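# Put one soap bar in each of three lidded boxes

## Task

Finish with all three boxes standing upright, each containing exactly one bar of soap and each closed with its lid; be aware that a box that starts out closed may have nothing inside.

## Robot and tools

Robot: two six-joint arms, left_arm and right_arm, each ending in a two-finger parallel gripper with a wrist camera. Fixed cameras are cam_high and cam_low (896x504); wrist cameras are cam_left_wrist and cam_right_wrist (672x504).

Frames: the scene frame has its origin at table-top height midway between the nominal arm bases, +z up, +x outward over the table, and left_arm on the +y side (this is not the image left). Calibrated bases in the scene frame: left_arm at (-0.046, +0.275, 0) m, quat_wxyz (+1.000, 0, 0, +0.012); right_arm at (-0.022, -0.322, 0) m, quat_wxyz (+1.000, 0, 0, -0.026). Both have +z up. Each arm's end_effector_position (metres) and end_effector_quat_wxyz are reported in that arm's own base frame and can be wrong by a few centimetres, more at long reach. The reported point sits between the finger pads, roughly 1 cm behind the tips. Fingers point along the gripper's +z axis and close along its y axis.

Joint order: every row and every per-joint list uses this sequence per arm: wrist pitch (joint4), waist (joint1), wrist roll (joint6), wrist yaw (joint5), elbow (joint3), shoulder (joint2). Rely on this order only. Stated ranges in rad: waist -2.880..2.880, shoulder 0.000..3.142, elbow 0.000..3.019, wrist pitch -1.693..1.571, wrist yaw -1.571..1.571, wrist roll -2.094..2.094; the true stops can differ by up to 0.084 rad.

A row always has 14 numbers in [-1, 1]: six joint numbers then the opening for left_arm, then six joint numbers then the opening for right_arm, even when one arm stays still. The joint numbers are scaled offsets, not angles: 1.0 equals 1.264 rad for the waist, 1.32 shoulder, 1.276 elbow, 1.83 wrist pitch, 6.358 wrist yaw, 7.625 wrist roll. They are measured from the Joint targets that hold when the action (or move) begins, not from the prior row, so sending the same offset twice moves the joint twice. To keep an arm where its targets are, send 0 for its joints. The opening is absolute: +1 fully open, -1 closed; to leave a gripper alone, repeat its current command, since 0 means half-open.

Tools:
- execute_actions(actions, cameras): actions is a list of actions; each action is a table of up to 15 rows, one per 1/30 s step, and a short table repeats its final row to fill 15 steps. An empty list just reports state. An action that would push any joint more than 0.084 rad outside its range is rejected for both arms; if the first action is malformed or rejected, the whole call is. Joints driven to their real end produce a "joint sent to its limit" line.
- move(target, speed, blend, opening_speed, blocking, cameras): target is one 14-number row or a list of up to 15 rows, all offsets from the same starting Joint targets. Joints interpolate together, so grippers travel on curves, with no collision avoidance. speed is in rad/s for the joint with the longest travel, 0.01 to 2 (default 0.5), one value or one per target. blend (rad) rounds corners between list targets. opening_speed (at least 0.2 per second on the -1..+1 scale) ramps the fingers; use a low value to close gently. blocking=false returns early while the move keeps running. The result adds a "move:" line: done, off_target, moving, held or fault, plus the worst-lagging joint per arm.
- wait(seconds 0 to 10): lets time pass with last commands held.
- stop(): brakes a running move.
- zoom_image(camera, region [x0, y0, x1, y1] in pixels, at most 504x504): enlarges part of the latest image.
- read_manual(section): licence texts only.
- finished_scene(scene): ends the current scene (give its number); irreversible. Only claim success when all boxes truly meet the goal.

Results: Joint positions and Joint velocities per arm (rad, rad/s), followed by the pad gap in metres (0.094 fully open). Joint targets are what the next offsets count from. grip_measured is the opening on the command scale, reading slightly wide when empty and a few hundredths narrower than a squeezed part. grip_effort_nm is gripper motor effort (negative = closing), not pad force. Joint torques include arm weight; numbers 1 and 5 wrap at ±28 N m. "joint command not followed" means a clearance check altered targets. Calls with actions also list step-by-step joint readings. MOTOR HOT warns of overheating; an OVER-TEMPERATURE FAULT makes that arm go limp and drop for 30-60 s or more.

Motion limits: joint speed is capped, so big offsets may span several actions; each target is kept within a lead of the measured angle (0.264 waist, 0.32 shoulder, 0.276 elbow, 0.33 pitch, 0.701 yaw, 1.97 roll), and targets putting the gripper over 110 mm from where it is get scaled back. Tiny turns may not start. The simulation keeps running while you think; an unfinished move continues.

Cautions: never let a box, lid or soap leave the table. Avoid dropping things, releasing objects while moving, fast impacts and heavy pressing; never let the arms collide or squeeze each other. To stop pushing into something, command targets back past the measured positions. Don't hold loads or stretch arms for long (heat). Release by commanding an opening well above grip_measured. Random brief tugs on held parts or nudges to loose objects can occur.

Each tool is called after "Emit:" as name([rows], argument=value, ...), one row to a line, values as JSON.

## Session

Emit:
execute_actions(actions=[])

Scene clock: 0.00 s.
left_arm: end_effector_position=(+0.5905, -0.2707, +0.2097) grip_measured=+1.000 grip_effort_nm=n/a end_effector_quat_wxyz=(+0.442, -0.131, +0.873, +0.161) | right_arm: end_effector_position=(+0.1384, +0.3040, +0.3106) grip_measured=+1.000 grip_effort_nm=n/a end_effector_quat_wxyz=(+0.083, -0.601, +0.786, +0.123)
Joint names: [wrist pitch, waist, wrist roll, wrist yaw, elbow, shoulder]
Joint positions: left_arm=[-0.693 -0.629 -0.666 -0.848 1.484 1.795 0.094] | right_arm=[-1.458 1.064 -0.221 -0.157 1.194 1.054 0.094]
Joint velocities: within noise
Joint torques (N m): no reading
Motor temperatures (°C): left_arm=[31 32 31 29 29 32 33] | right_arm=[34 34 31 31 34 30 30]
Heat: left arm: hottest gripper 33 °C; right arm: hottest waist 34 °C.
Joint targets: left_arm=[-0.691 -0.629 -0.666 -0.848 1.507 1.800] | right_arm=[-1.457 1.064 -0.221 -0.157 1.218 1.057]
Tool commands: left_gripper/opening=+1.0 right_gripper/opening=+1.0

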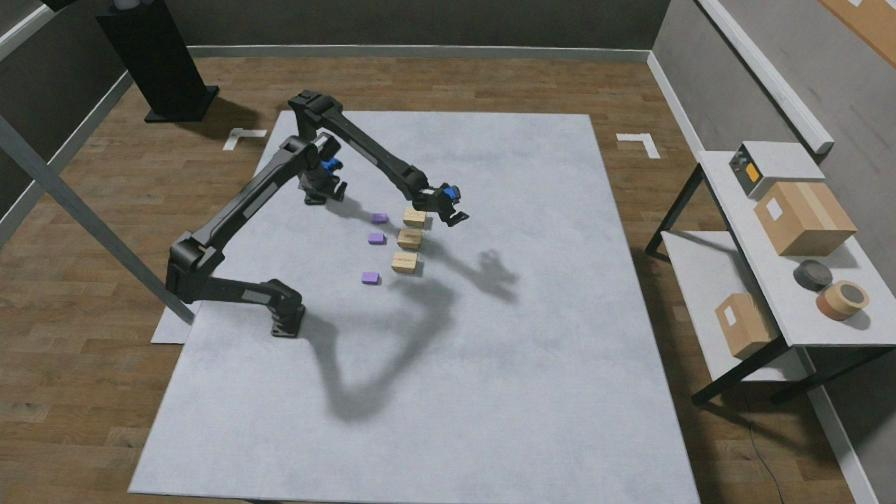

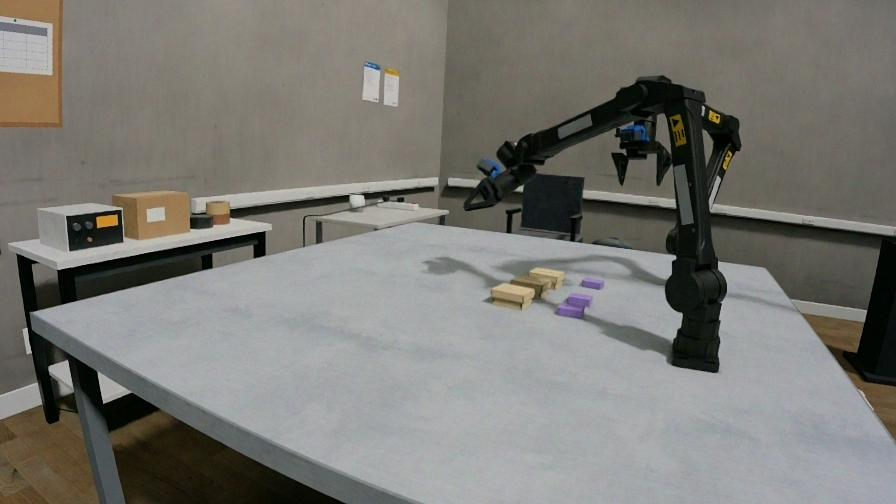

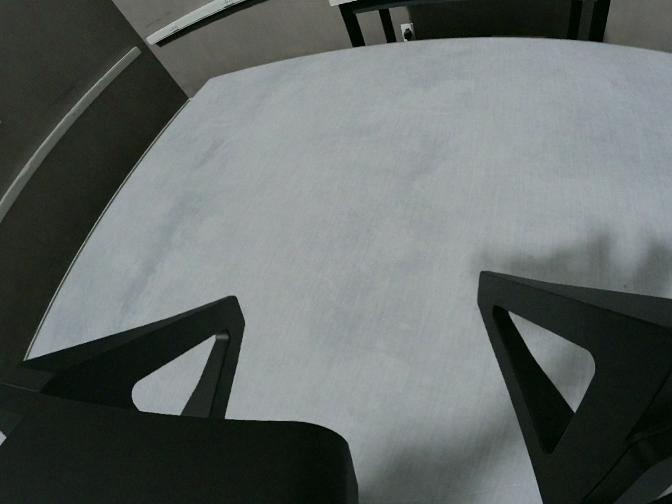

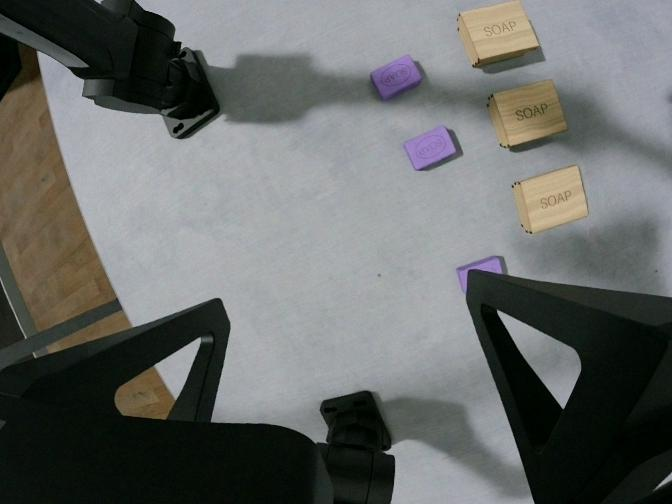

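Emit:
zoom_image(camera="cam_high", region=[340, 190, 480, 300])

Emit:
zoom_image(camera="cam_low", region=[480, 250, 620, 340])

Emit:
zoom_image(camera="cam_right_wrist", region=[360, 0, 600, 300])

Scaled by 3.600 from the camera's 896x504 image, which has a finer 1280x720 frame.

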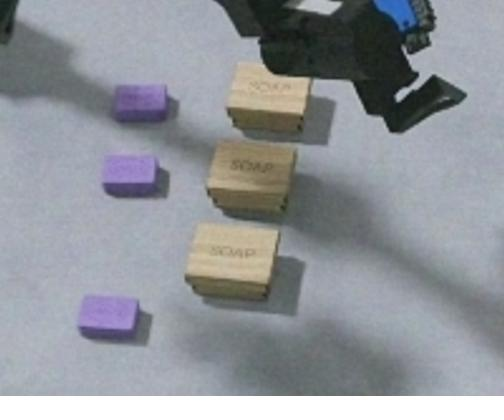

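Scaled by 3.600 from the camera's 896x504 image, which has a finer 1280x720 frame.

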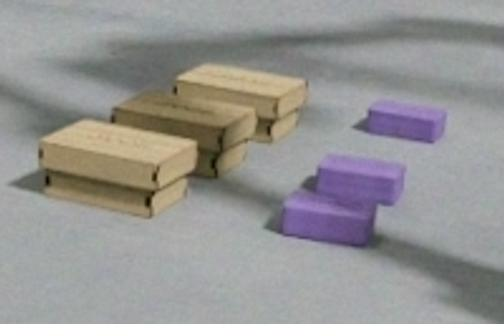

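Scaled by 1.680 from the camera's 672x504 image, which has a finer 960x720 frame.

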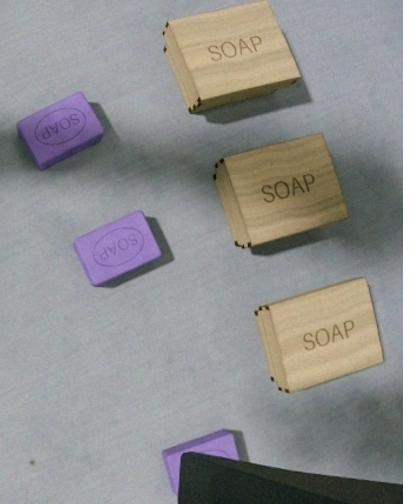

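Emit:
move(target=[0,0.95,0,0,0,0,1,-0.1164,-0.1646,0.1378,0.0247,0.368,0.4027,1], speed=0.8)

Emit:
zoom_image(camera="cam_high", region=[280, 150, 500, 340])

Scene clock: 87.23 s.
left_arm: end_effector_position=(+0.4622, +0.4564, +0.2097) grip_measured=+1.000 grip_effort_nm=-0.007 end_effector_quat_wxyz=(-0.272, +0.604, -0.644, -0.384) | right_arm: end_effector_position=(+0.3014, +0.3506, +0.2854) grip_measured=+1.000 grip_effort_nm=-0.051 end_effector_quat_wxyz=(-0.012, -0.022, +1.000, -0.012)
Joint names: [wrist pitch, waist, wrist roll, wrist yaw, elbow, shoulder]
Joint positions: left_arm=[-0.693 0.58 -0.666 -0.848 1.484 1.795 0.094] | right_arm=[-1.662 0.861 0.817 -0.002 1.627 1.57 0.094]
Joint velocities: within noise
Joint torques (N m): left_arm=[1.98 -2.2 -0.08 -0.53 12.93 -21.07] | right_arm=[0.02 -0.32 0.08 -0.04 14.75 -12.45]
Motor temperatures (°C): left_arm=[30 31 30 29 38 37 31] | right_arm=[34 34 30 31 44 30 30]
Heat: left arm: hottest elbow 38 °C; right arm: hottest elbow 44 °C.
Joint targets: left_arm=[-0.691 0.572 -0.666 -0.848 1.507 1.800] | right_arm=[-1.670 0.856 0.829 0.000 1.687 1.588]
move: off_target (right_arm); right_arm: the elbow is farthest, 0.060 rad from its target

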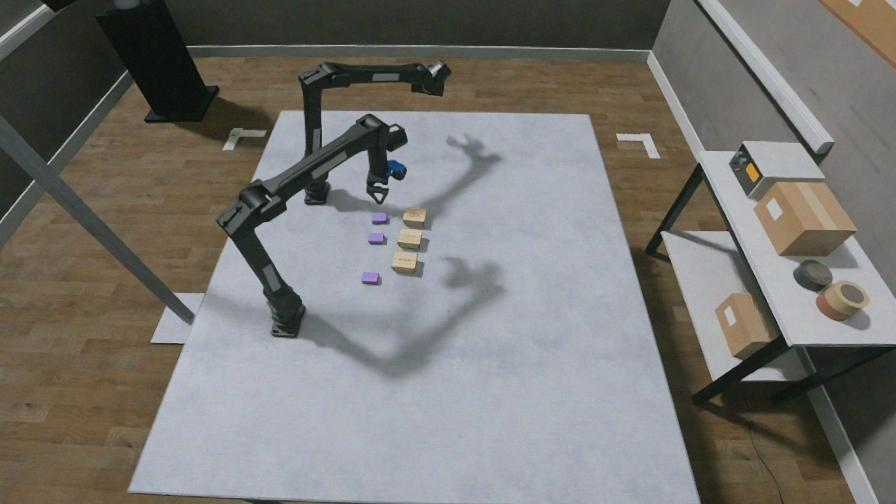

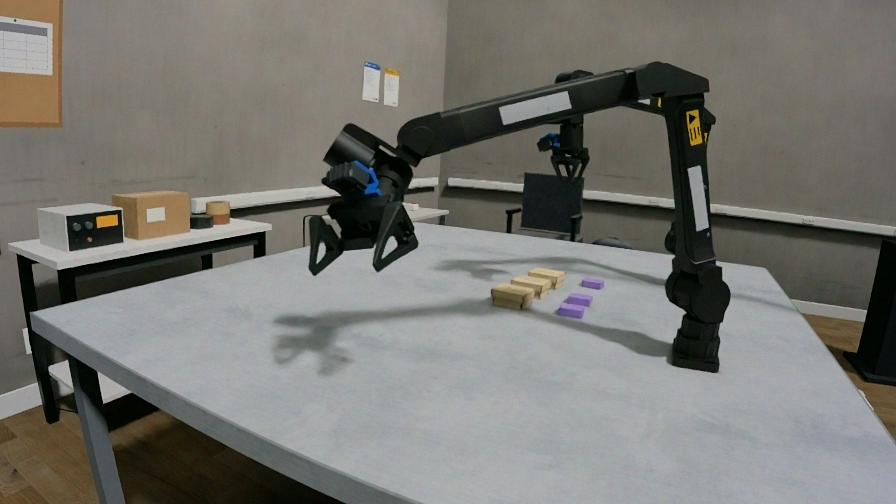

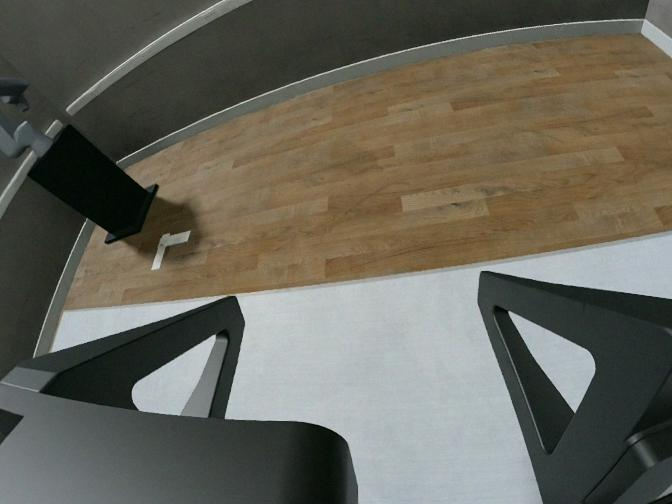

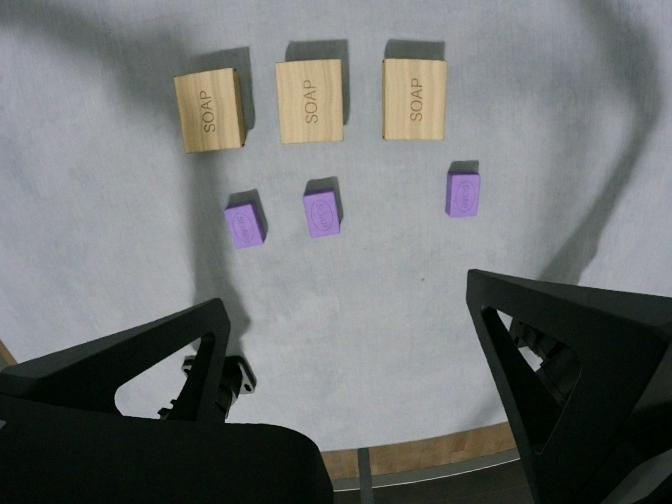

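Scaled by 2.291 from the camera's 896x504 image, which has a finer 1280x720 frame.

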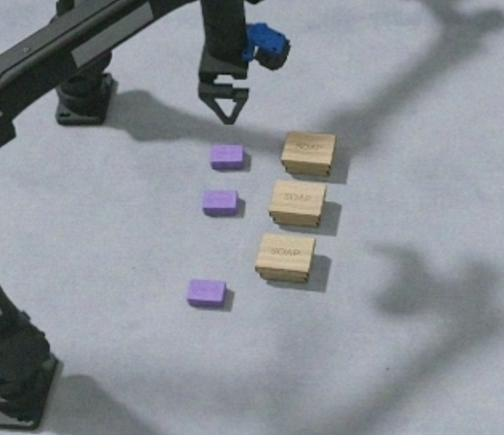

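Emit:
move(target=[0,0,0,0,0,0,1,0.180,-0.1956,-0.0226,0,-0.1975,0.0326,1], speed=0.8, cameras=["cam_right_wrist","cam_low"])

Emit:
zoom_image(camera="cam_low", region=[480, 250, 620, 340])

Scene clock: 157.77 s.
left_arm: end_effector_position=(+0.4622, +0.4564, +0.2097) grip_measured=+1.000 grip_effort_nm=-0.017 end_effector_quat_wxyz=(-0.272, +0.604, -0.644, -0.384) | right_arm: end_effector_position=(+0.4086, +0.2806, +0.1890) grip_measured=+1.000 grip_effort_nm=-0.061 end_effector_quat_wxyz=(+0.015, +0.033, +0.999, +0.011)
Joint names: [wrist pitch, waist, wrist roll, wrist yaw, elbow, shoulder]
Joint positions: left_arm=[-0.693 0.58 -0.666 -0.848 1.484 1.795 0.094] | right_arm=[-1.35 0.603 0.669 0 1.443 1.628 0.094]
Joint velocities: within noise
Joint torques (N m): left_arm=[1.96 -2.2 -0.08 -0.53 12.94 -21.07] | right_arm=[0.77 0.62 -0.08 -0.12 9.03 -14.39]
Motor temperatures (°C): left_arm=[30 31 30 29 42 38 30] | right_arm=[33 34 30 30 53 33 30]
Heat: left arm: hottest elbow 42 °C; right arm: hottest elbow 53 °C.
Joint targets: left_arm=[-0.691 0.572 -0.666 -0.848 1.507 1.800] | right_arm=[-1.341 0.609 0.657 0.000 1.435 1.631]
move: done
Images, in order (width x height): cam_low 896x504, cam_right_wrist 672x504.

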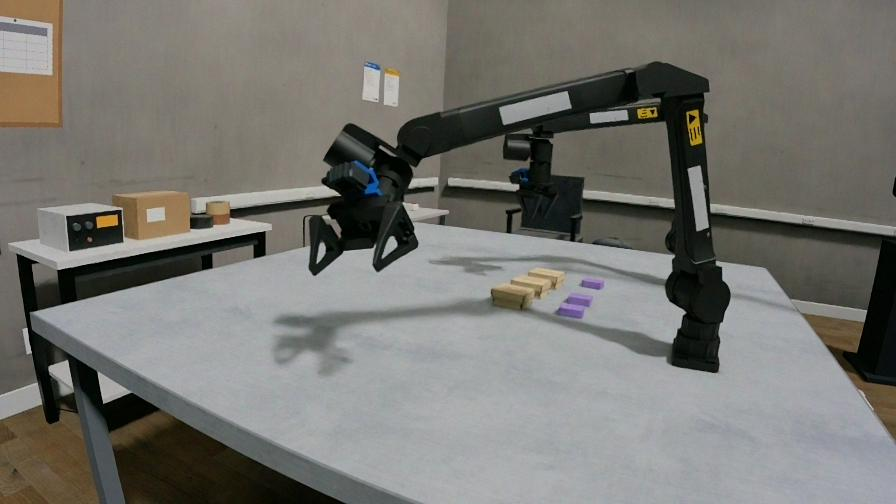

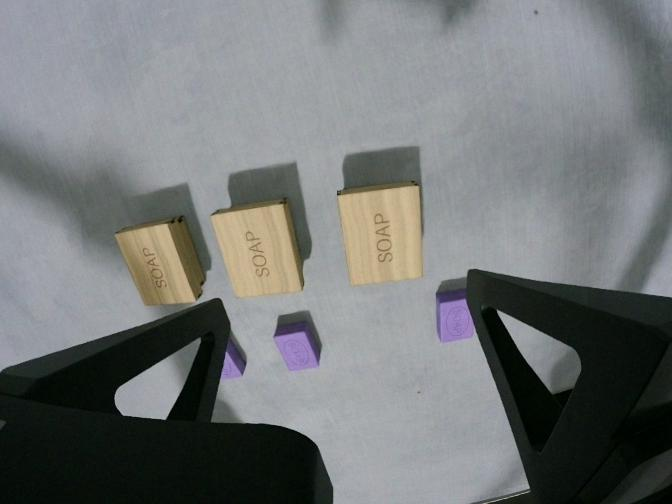

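Scaled by 3.600 from the camera's 896x504 image, which has a finer 1280x720 frame.

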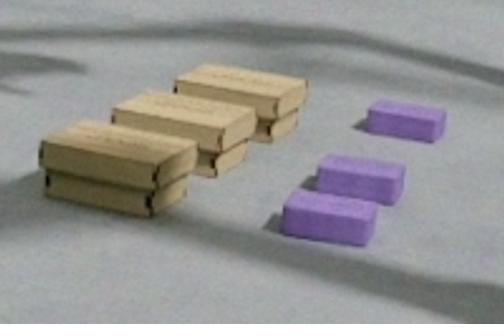

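Emit:
move(target=[0,0,0,0,0,0,1,0.105,-0.0063,0.0016,0,-0.158,0.018,1], cameras=["cam_right_wrist","cam_low"])

Scene clock: 201.07 s.
left_arm: end_effector_position=(+0.4622, +0.4564, +0.2097) grip_measured=+1.000 grip_effort_nm=-0.012 end_effector_quat_wxyz=(-0.272, +0.604, -0.644, -0.384) | right_arm: end_effector_position=(+0.3902, +0.2679, +0.1126) grip_measured=+1.000 grip_effort_nm=-0.046 end_effector_quat_wxyz=(+0.009, +0.033, +0.999, +0.007)
Joint names: [wrist pitch, waist, wrist roll, wrist yaw, elbow, shoulder]
Joint positions: left_arm=[-0.693 0.58 -0.666 -0.848 1.484 1.795 0.094] | right_arm=[-1.157 0.603 0.668 0 1.246 1.637 0.094]
Joint velocities: within noise
Joint torques (N m): left_arm=[1.98 -2.14 -0.08 -0.53 12.93 -21.01] | right_arm=[0.69 -0.09 0.02 -0.12 8.03 -12.86]
Motor temperatures (°C): left_arm=[30 31 29 29 43 38 30] | right_arm=[33 34 29 30 47 32 30]
Heat: left arm: hottest elbow 43 °C; right arm: hottest elbow 47 °C.
Joint targets: left_arm=[-0.691 0.572 -0.666 -0.848 1.507 1.800] | right_arm=[-1.148 0.601 0.669 0.000 1.233 1.655]
move: done
Images, in order (width x height): cam_low 896x504, cam_right_wrist 672x504.

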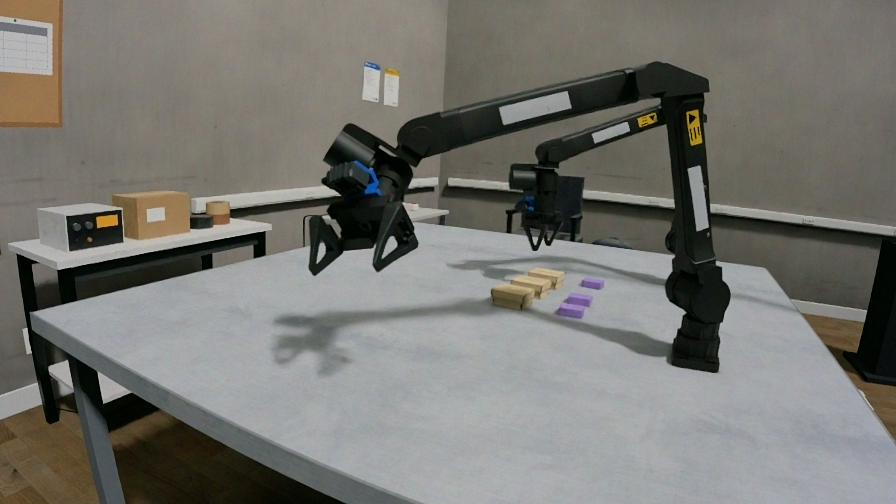

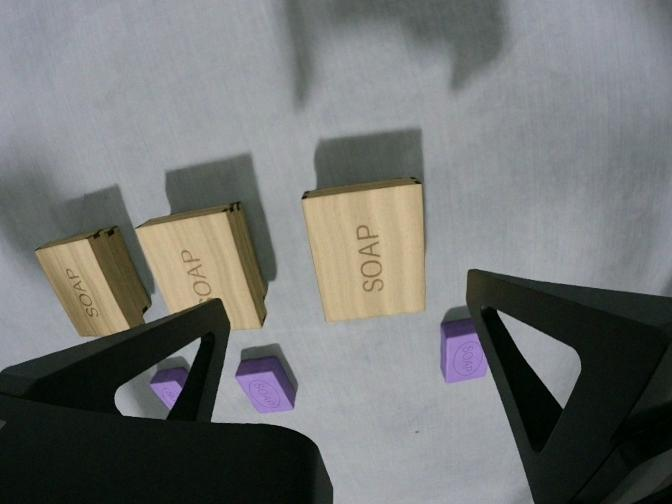

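Emit:
move(target=[0,0,0,0,0,0,1,0.0836,-0.0075,0,0,-0.0721,0.0629,1], speed=0.3, cameras=["cam_right_wrist","cam_low"])

Emit:
zoom_image(camera="cam_low", region=[480, 210, 620, 320])

Scene clock: 227.23 s.
left_arm: end_effector_position=(+0.4622, +0.4564, +0.2097) grip_measured=+1.000 grip_effort_nm=-0.002 end_effector_quat_wxyz=(-0.272, +0.604, -0.644, -0.384) | right_arm: end_effector_position=(+0.3858, +0.2632, +0.0436) grip_measured=+1.000 grip_effort_nm=-0.046 end_effector_quat_wxyz=(-0.001, +0.034, +0.999, +0.000)
Joint names: [wrist pitch, waist, wrist roll, wrist yaw, elbow, shoulder]
Joint positions: left_arm=[-0.693 0.58 -0.666 -0.848 1.484 1.795 0.094] | right_arm=[-1.004 0.6 0.668 0 1.153 1.72 0.094]
Joint velocities: within noise
Joint torques (N m): left_arm=[1.98 -2.2 -0.09 -0.53 12.94 -21.07] | right_arm=[0.61 -0.67 0.02 -0.12 7.32 -13.22]
Motor temperatures (°C): left_arm=[30 31 29 29 43 38 30] | right_arm=[33 34 29 30 44 32 30]
Heat: left arm: hottest elbow 43 °C; right arm: hottest elbow 44 °C.
Joint targets: left_arm=[-0.691 0.572 -0.666 -0.848 1.507 1.800] | right_arm=[-0.996 0.591 0.669 0.000 1.141 1.738]
move: done
Images, in order (width x height): cam_low 896x504, cam_right_wrist 672x504.

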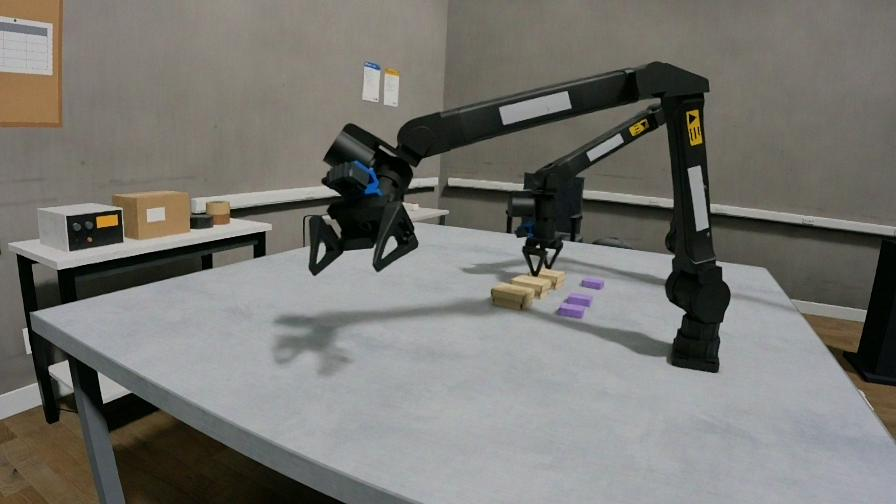

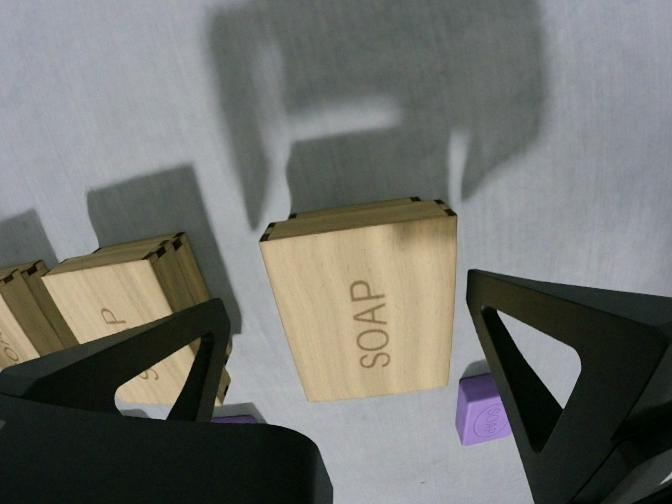

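Scaled by 3.600 from the camera's 896x504 image, which has a finer 1280x720 frame.

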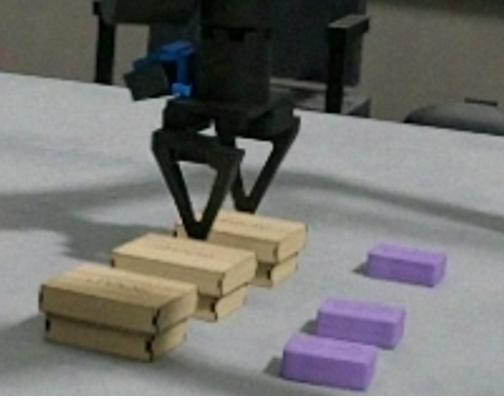

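Emit:
move([
  [0,0,0,0,0,0,1,0.0186,-0.0127,-0.0022,0,-0.0251,0.0015,1],
  [0,0,0,0,0,0,1,0.0186,-0.0127,-0.0022,0,-0.0251,0.0015,0.2],
], speed=0.3, opening_speed=0.4, cameras=["cam_right_wrist","cam_low"])

Emit:
zoom_image(camera="cam_low", region=[480, 210, 620, 320])

Scene clock: 258.97 s.
left_arm: end_effector_position=(+0.4622, +0.4564, +0.2097) grip_measured=+1.000 grip_effort_nm=-0.007 end_effector_quat_wxyz=(-0.272, +0.604, -0.644, -0.384) | right_arm: end_effector_position=(+0.3862, +0.2539, +0.0342) grip_measured=+0.367 grip_effort_nm=-1.062 end_effector_quat_wxyz=(+0.001, +0.041, +0.999, +0.001)
Joint names: [wrist pitch, waist, wrist roll, wrist yaw, elbow, shoulder]
Joint positions: left_arm=[-0.693 0.58 -0.666 -0.848 1.484 1.795 0.094] | right_arm=[-0.97 0.582 0.664 0 1.123 1.72 0.064]
Joint velocities: within noise
Joint torques (N m): left_arm=[1.98 -2.2 -0.08 -0.52 12.93 -21.07] | right_arm=[0.7 -0.56 -0.1 -0.12 6.95 -12.92]
Motor temperatures (°C): left_arm=[29 31 29 29 44 38 30] | right_arm=[33 34 29 30 42 33 30]
Heat: left arm: hottest elbow 44 °C; right arm: hottest elbow 42 °C.
Joint targets: left_arm=[-0.691 0.572 -0.666 -0.848 1.507 1.800] | right_arm=[-0.962 0.575 0.652 0.000 1.109 1.740]
move: done
Images, in order (width x height): cam_low 896x504, cam_right_wrist 672x504.

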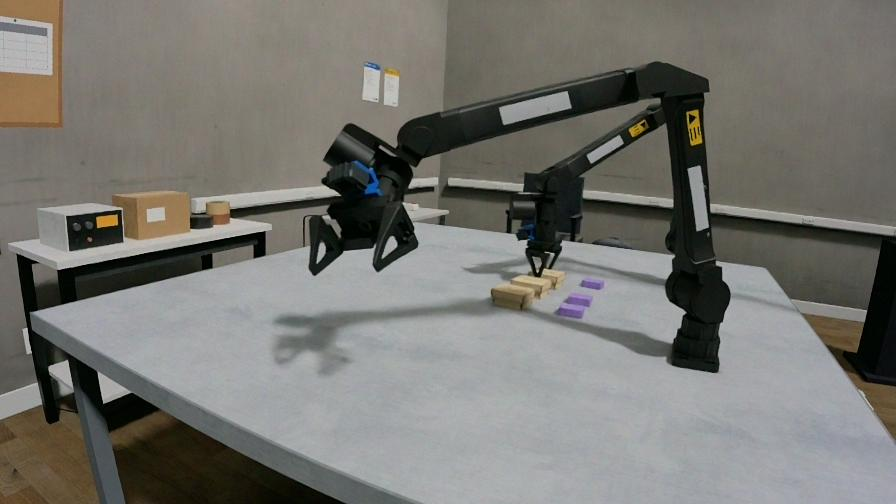

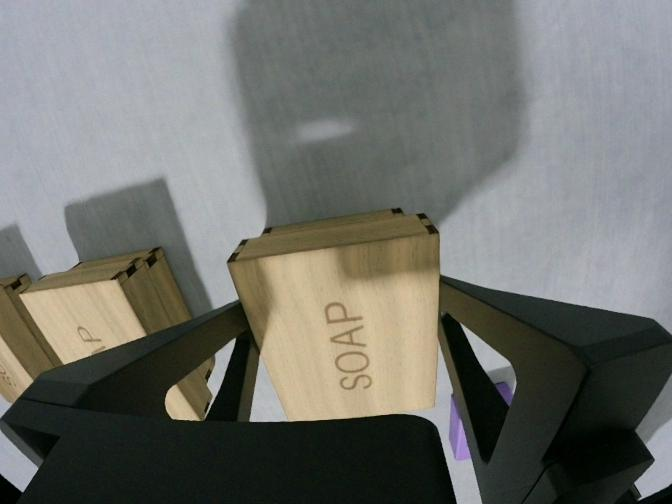

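Scaled by 3.600 from the camera's 896x504 image, which has a finer 1280x720 frame.

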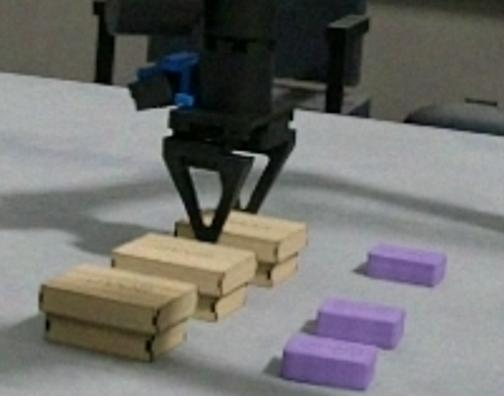

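Emit:
move([
  [0,0,0,0,0,0,1,-0.0574,0,0,0,0.0619,-0.0455,0.2],
  [0,0,0,0,0,0,1,-0.128,0,0,0,0.123,-0.0871,0.2],
], speed=0.25, blend=0.05, cameras=["cam_high","cam_right_wrist","cam_low"])

Emit:
zoom_image(camera="cam_low", region=[480, 210, 620, 320])

Emit:
zoom_image(camera="cam_high", region=[340, 190, 480, 300])

Scene clock: 282.23 s.
left_arm: end_effector_position=(+0.4622, +0.4564, +0.2097) grip_measured=+1.000 grip_effort_nm=-0.007 end_effector_quat_wxyz=(-0.272, +0.604, -0.644, -0.384) | right_arm: end_effector_position=(+0.3783, +0.2487, +0.1021) grip_measured=+0.366 grip_effort_nm=-1.072 end_effector_quat_wxyz=(-0.016, +0.041, +0.999, -0.011)
Joint names: [wrist pitch, waist, wrist roll, wrist yaw, elbow, shoulder]
Joint positions: left_arm=[-0.693 0.58 -0.666 -0.848 1.484 1.795 0.094] | right_arm=[-1.188 0.582 0.664 0 1.213 1.634 0.064]
Joint velocities: within noise
Joint torques (N m): left_arm=[1.98 -2.2 -0.08 -0.53 12.94 -21.01] | right_arm=[0.02 -0.56 -0.09 -0.12 13.37 -14.74]
Motor temperatures (°C): left_arm=[29 31 29 29 44 39 30] | right_arm=[33 34 29 30 42 33 31]
Heat: left arm: hottest elbow 44 °C; right arm: hottest elbow 42 °C.
Joint targets: left_arm=[-0.691 0.572 -0.666 -0.848 1.507 1.800] | right_arm=[-1.196 0.575 0.652 0.000 1.266 1.625]
move: off_target (right_arm); right_arm: the elbow is farthest, 0.053 rad from its target
Images, in order (width x height): cam_high 896x504, cam_low 896x504, cam_right_wrist 672x504.

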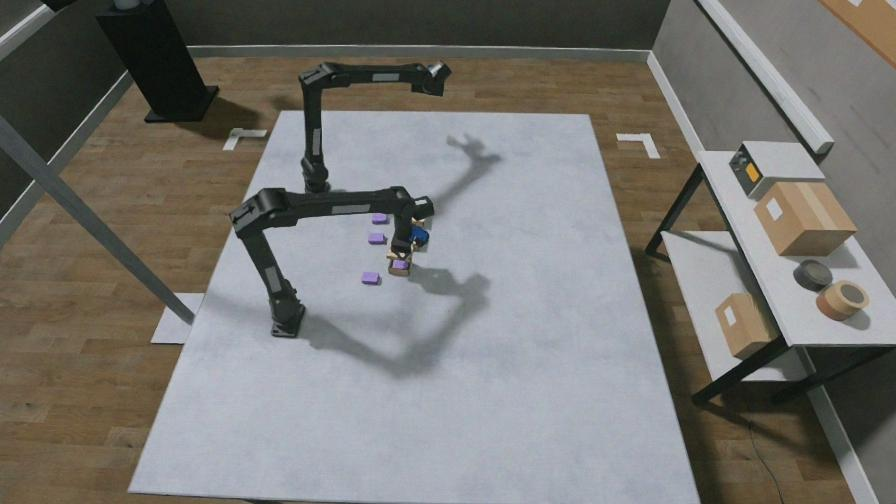

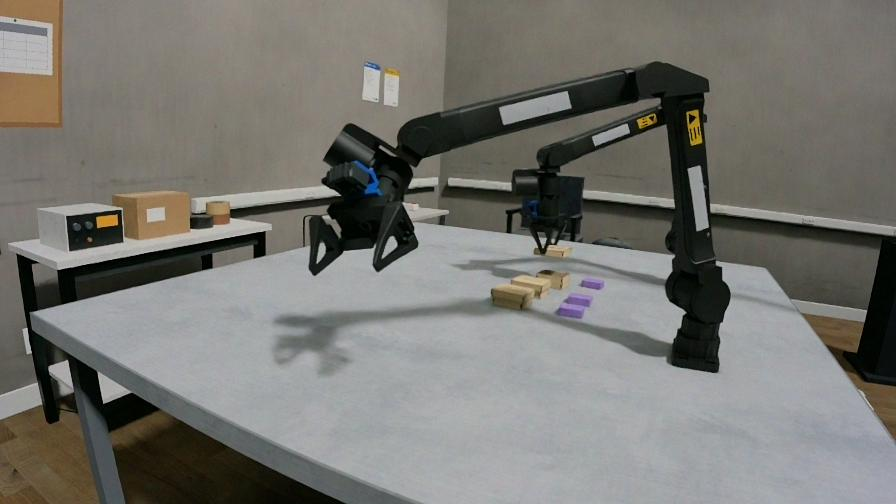

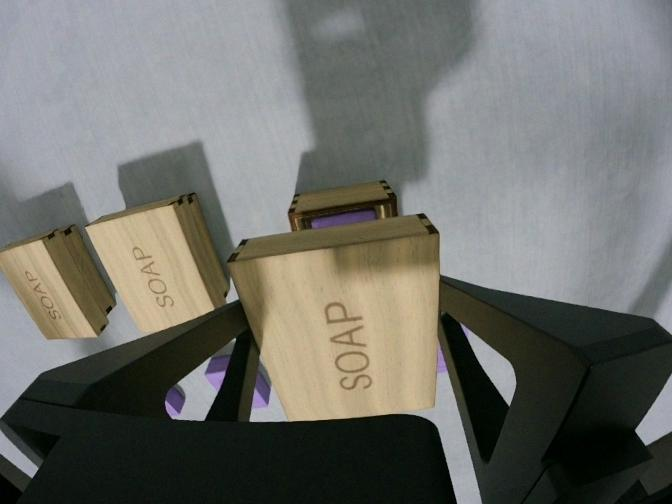

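Scaled by 3.600 from the camera's 896x504 image, which has a finer 1280x720 frame.

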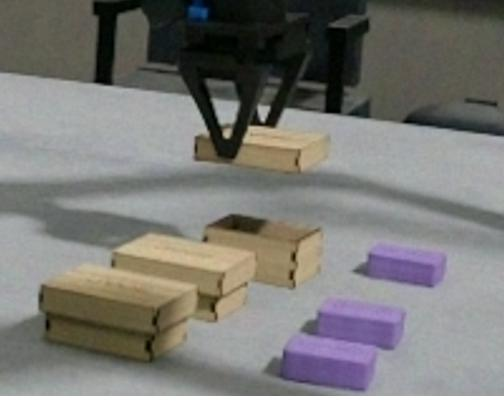

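Scaled by 3.600 from the camera's 896x504 image, which has a finer 1280x720 frame.

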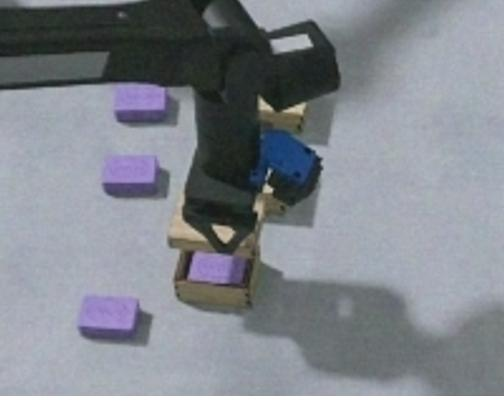

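Emit:
zoom_image(camera="cam_right_wrist", region=[270, 160, 420, 250])

Emit:
zoom_image(camera="cam_high", region=[380, 240, 430, 290])

Scaled by 3.360 from the camera's 672x504 image, which has a finer 960x720 frame.

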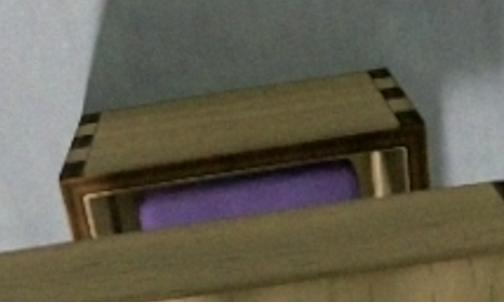

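Scaled by 10.080 from the camera's 896x504 image, which has a finer 1280x720 frame.

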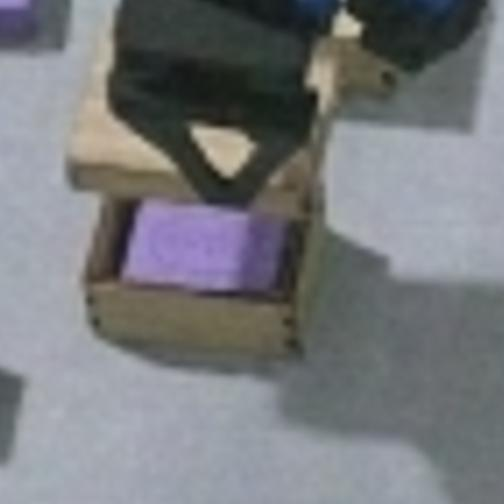

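Emit:
move([
  [0,0,0,0,0,0,1,0.0754,0,0,0,-0.087,0.0492,0.2],
  [0,0,0,0,0,0,1,0.1038,0,0,0,-0.1066,0.0705,0.2],
], speed=0.25, blend=0.05, cameras=["cam_right_wrist","cam_low"])

Emit:
zoom_image(camera="cam_low", region=[480, 210, 620, 320])

Scene clock: 315.57 s.
left_arm: end_effector_position=(+0.4622, +0.4564, +0.2097) grip_measured=+1.000 grip_effort_nm=-0.007 end_effector_quat_wxyz=(-0.272, +0.604, -0.644, -0.384) | right_arm: end_effector_position=(+0.3851, +0.2531, +0.0491) grip_measured=+0.366 grip_effort_nm=-1.082 end_effector_quat_wxyz=(-0.002, +0.041, +0.999, -0.001)
Joint names: [wrist pitch, waist, wrist roll, wrist yaw, elbow, shoulder]
Joint positions: left_arm=[-0.693 0.58 -0.666 -0.848 1.484 1.795 0.094] | right_arm=[-1.018 0.582 0.664 0 1.142 1.7 0.064]
Joint velocities: within noise
Joint torques (N m): left_arm=[1.98 -2.2 -0.08 -0.53 12.96 -21.07] | right_arm=[0.81 -0.62 -0.1 -0.12 7.3 -13.04]
Motor temperatures (°C): left_arm=[29 31 29 29 45 39 30] | right_arm=[33 34 29 30 49 34 31]
Heat: left arm: hottest elbow 45 °C; right arm: hottest elbow 49 °C.
Joint targets: left_arm=[-0.691 0.572 -0.666 -0.848 1.507 1.800] | right_arm=[-1.006 0.575 0.652 0.000 1.130 1.718]
move: done; blend cut to 0.026 rad at target 1
Images, in order (width x height): cam_low 896x504, cam_right_wrist 672x504.

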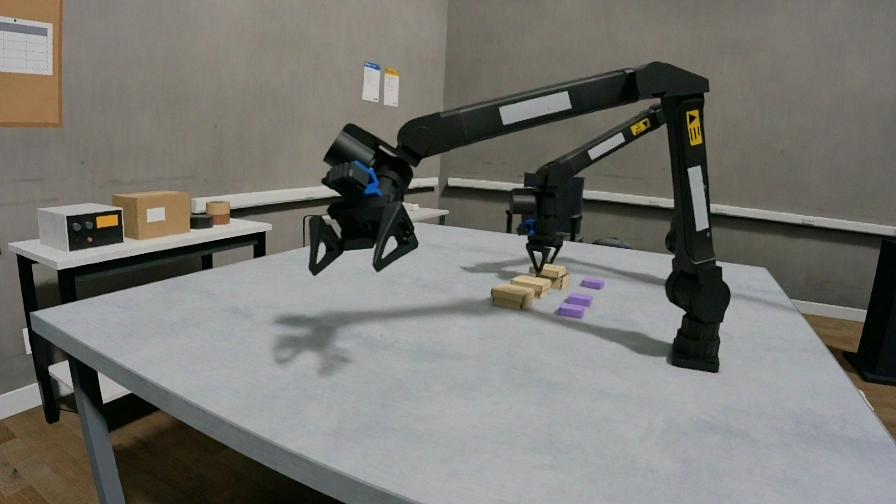

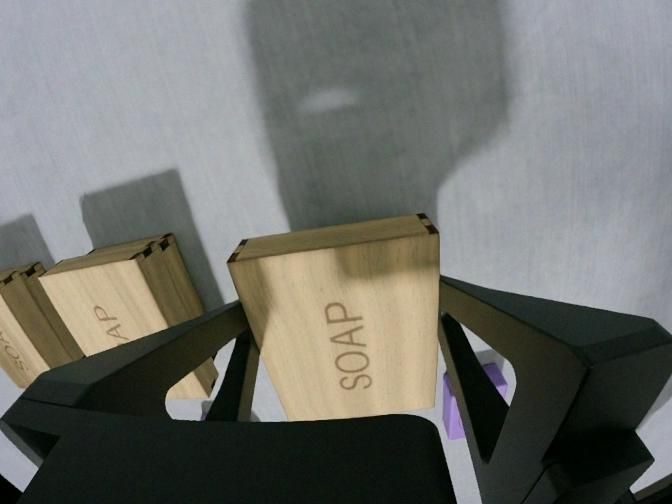

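Scaled by 3.600 from the camera's 896x504 image, which has a finer 1280x720 frame.

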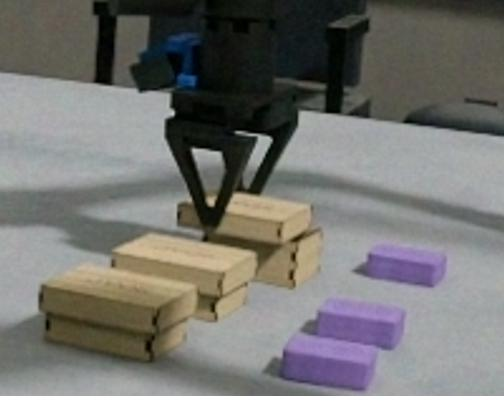

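Emit:
move(target=[0,0,0,0,0,0,1,0.024,0,0,0,-0.0165,0.0167,0.2], speed=0.06, cameras=["cam_right_wrist","cam_low"])

Emit:
zoom_image(camera="cam_low", region=[480, 210, 620, 320])

Scene clock: 324.60 s.
left_arm: end_effector_position=(+0.4622, +0.4564, +0.2097) grip_measured=+1.000 grip_effort_nm=-0.007 end_effector_quat_wxyz=(-0.272, +0.604, -0.644, -0.384) | right_arm: end_effector_position=(+0.3864, +0.2539, +0.0482) grip_measured=+0.366 grip_effort_nm=-1.082 end_effector_quat_wxyz=(+0.002, +0.041, +0.999, +0.001)
Joint names: [wrist pitch, waist, wrist roll, wrist yaw, elbow, shoulder]
Joint positions: left_arm=[-0.693 0.58 -0.666 -0.848 1.484 1.795 0.094] | right_arm=[-1.004 0.582 0.664 0 1.138 1.699 0.064]
Joint velocities: within noise
Joint torques (N m): left_arm=[1.96 -2.2 -0.08 -0.53 12.94 -21.07] | right_arm=[1.77 -0.56 -0.09 -0.16 5.93 -11.34]
Motor temperatures (°C): left_arm=[29 31 29 29 45 39 30] | right_arm=[33 34 29 30 46 34 32]
Heat: left arm: hottest elbow 45 °C; right arm: hottest elbow 46 °C.
Joint targets: left_arm=[-0.691 0.572 -0.666 -0.848 1.507 1.800] | right_arm=[-0.962 0.575 0.652 0.000 1.109 1.740]
move: off_target (right_arm); right_arm: the wrist pitch is farthest, 0.042 rad from its target
Images, in order (width x height): cam_low 896x504, cam_right_wrist 672x504.

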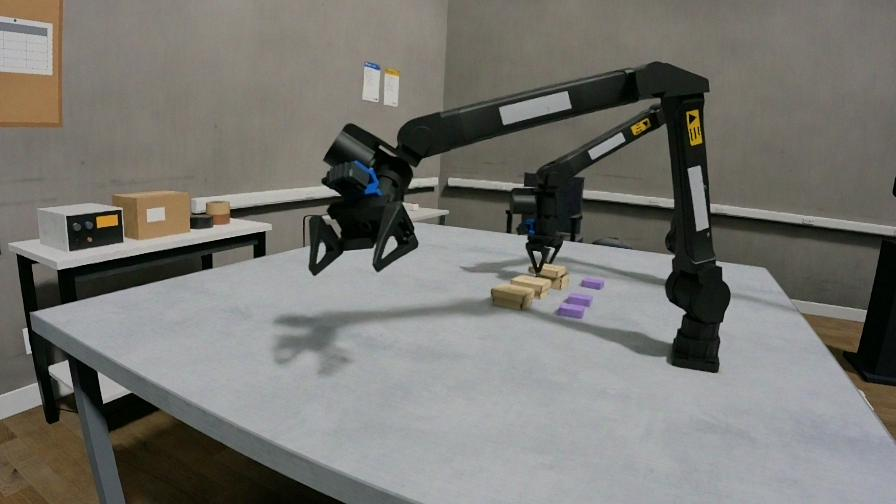

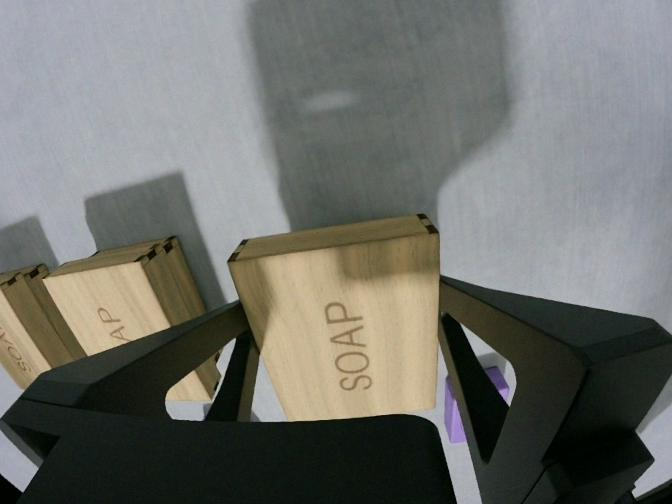

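Scaled by 3.600 from the camera's 896x504 image, which has a finer 1280x720 frame.

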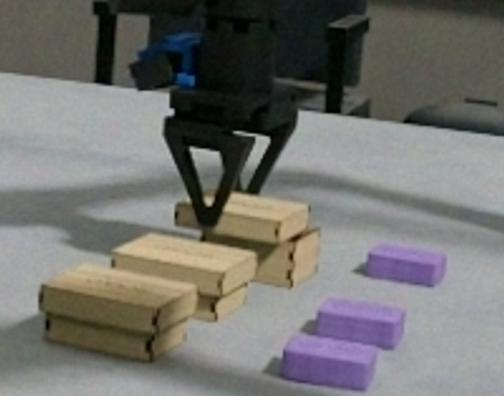

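Emit:
move([
  [0,0,0,0,0,0,1,-0.0612,0,0,0,0.0776,-0.0545,0.2],
  [0,0,0,0,0,0,1,-0.1339,0.0047,0,0,0.1105,-0.1326,0.2],
  [0,0,0,0,0,0,1,-0.082,0.0047,0,0,0.0251,-0.0909,0.2],
], speed=0.2, blend=0.03, cameras=["cam_right_wrist","cam_low"])

Emit:
zoom_image(camera="cam_low", region=[480, 210, 620, 320])

Emit:
zoom_image(camera="cam_right_wrist", region=[200, 160, 460, 420])

Scene clock: 387.43 s.
left_arm: end_effector_position=(+0.4622, +0.4564, +0.2097) grip_measured=+1.000 grip_effort_nm=-0.017 end_effector_quat_wxyz=(-0.272, +0.604, -0.644, -0.384) | right_arm: end_effector_position=(+0.3728, +0.2449, +0.0957) grip_measured=+0.366 grip_effort_nm=-1.077 end_effector_quat_wxyz=(+0.001, +0.041, +0.999, +0.000)
Joint names: [wrist pitch, waist, wrist roll, wrist yaw, elbow, shoulder]
Joint positions: left_arm=[-0.693 0.58 -0.666 -0.848 1.484 1.795 0.094] | right_arm=[-1.121 0.582 0.664 0 1.153 1.601 0.064]
Joint velocities: within noise
Joint torques (N m): left_arm=[1.98 -2.2 -0.08 -0.53 12.93 -21.07] | right_arm=[0.73 -0.03 -0.09 -0.16 7.82 -11.99]
Motor temperatures (°C): left_arm=[29 30 29 29 46 39 29] | right_arm=[33 34 29 30 40 32 32]
Heat: left arm: hottest elbow 46 °C; right arm: hottest elbow 40 °C.
Joint targets: left_arm=[-0.691 0.572 -0.666 -0.848 1.507 1.800] | right_arm=[-1.112 0.581 0.652 0.000 1.141 1.620]
move: done
Images, in order (width x height): cam_low 896x504, cam_right_wrist 672x504.

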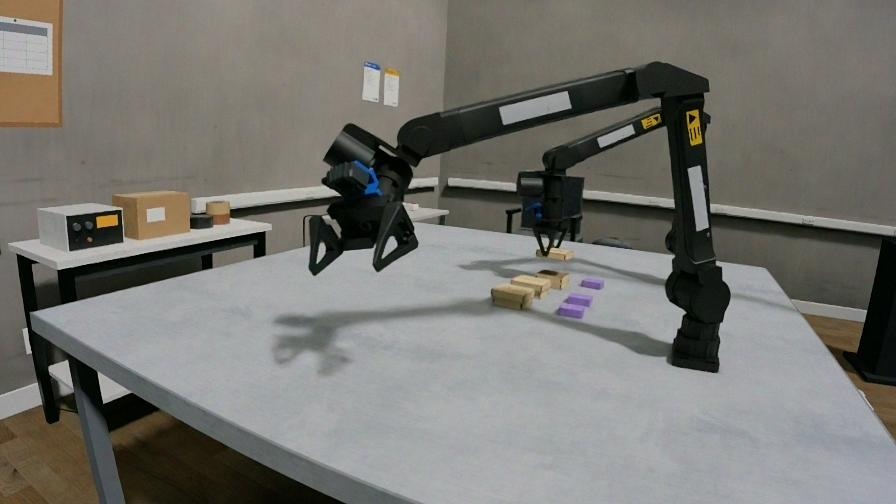

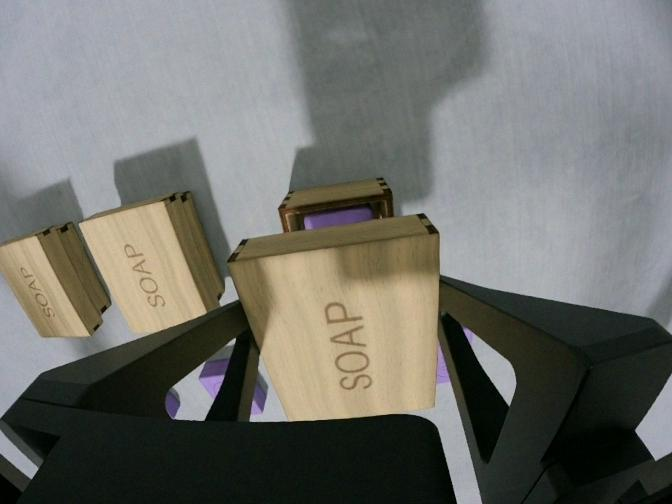

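Scaled by 3.600 from the camera's 896x504 image, which has a finer 1280x720 frame.

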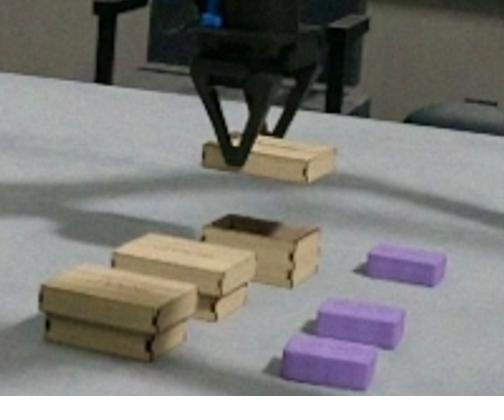

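Scaled by 1.938 from the camera's 672x504 image, which has a finer 960x720 frame.

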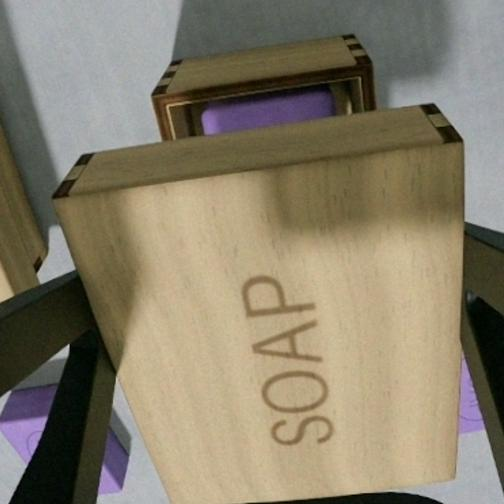

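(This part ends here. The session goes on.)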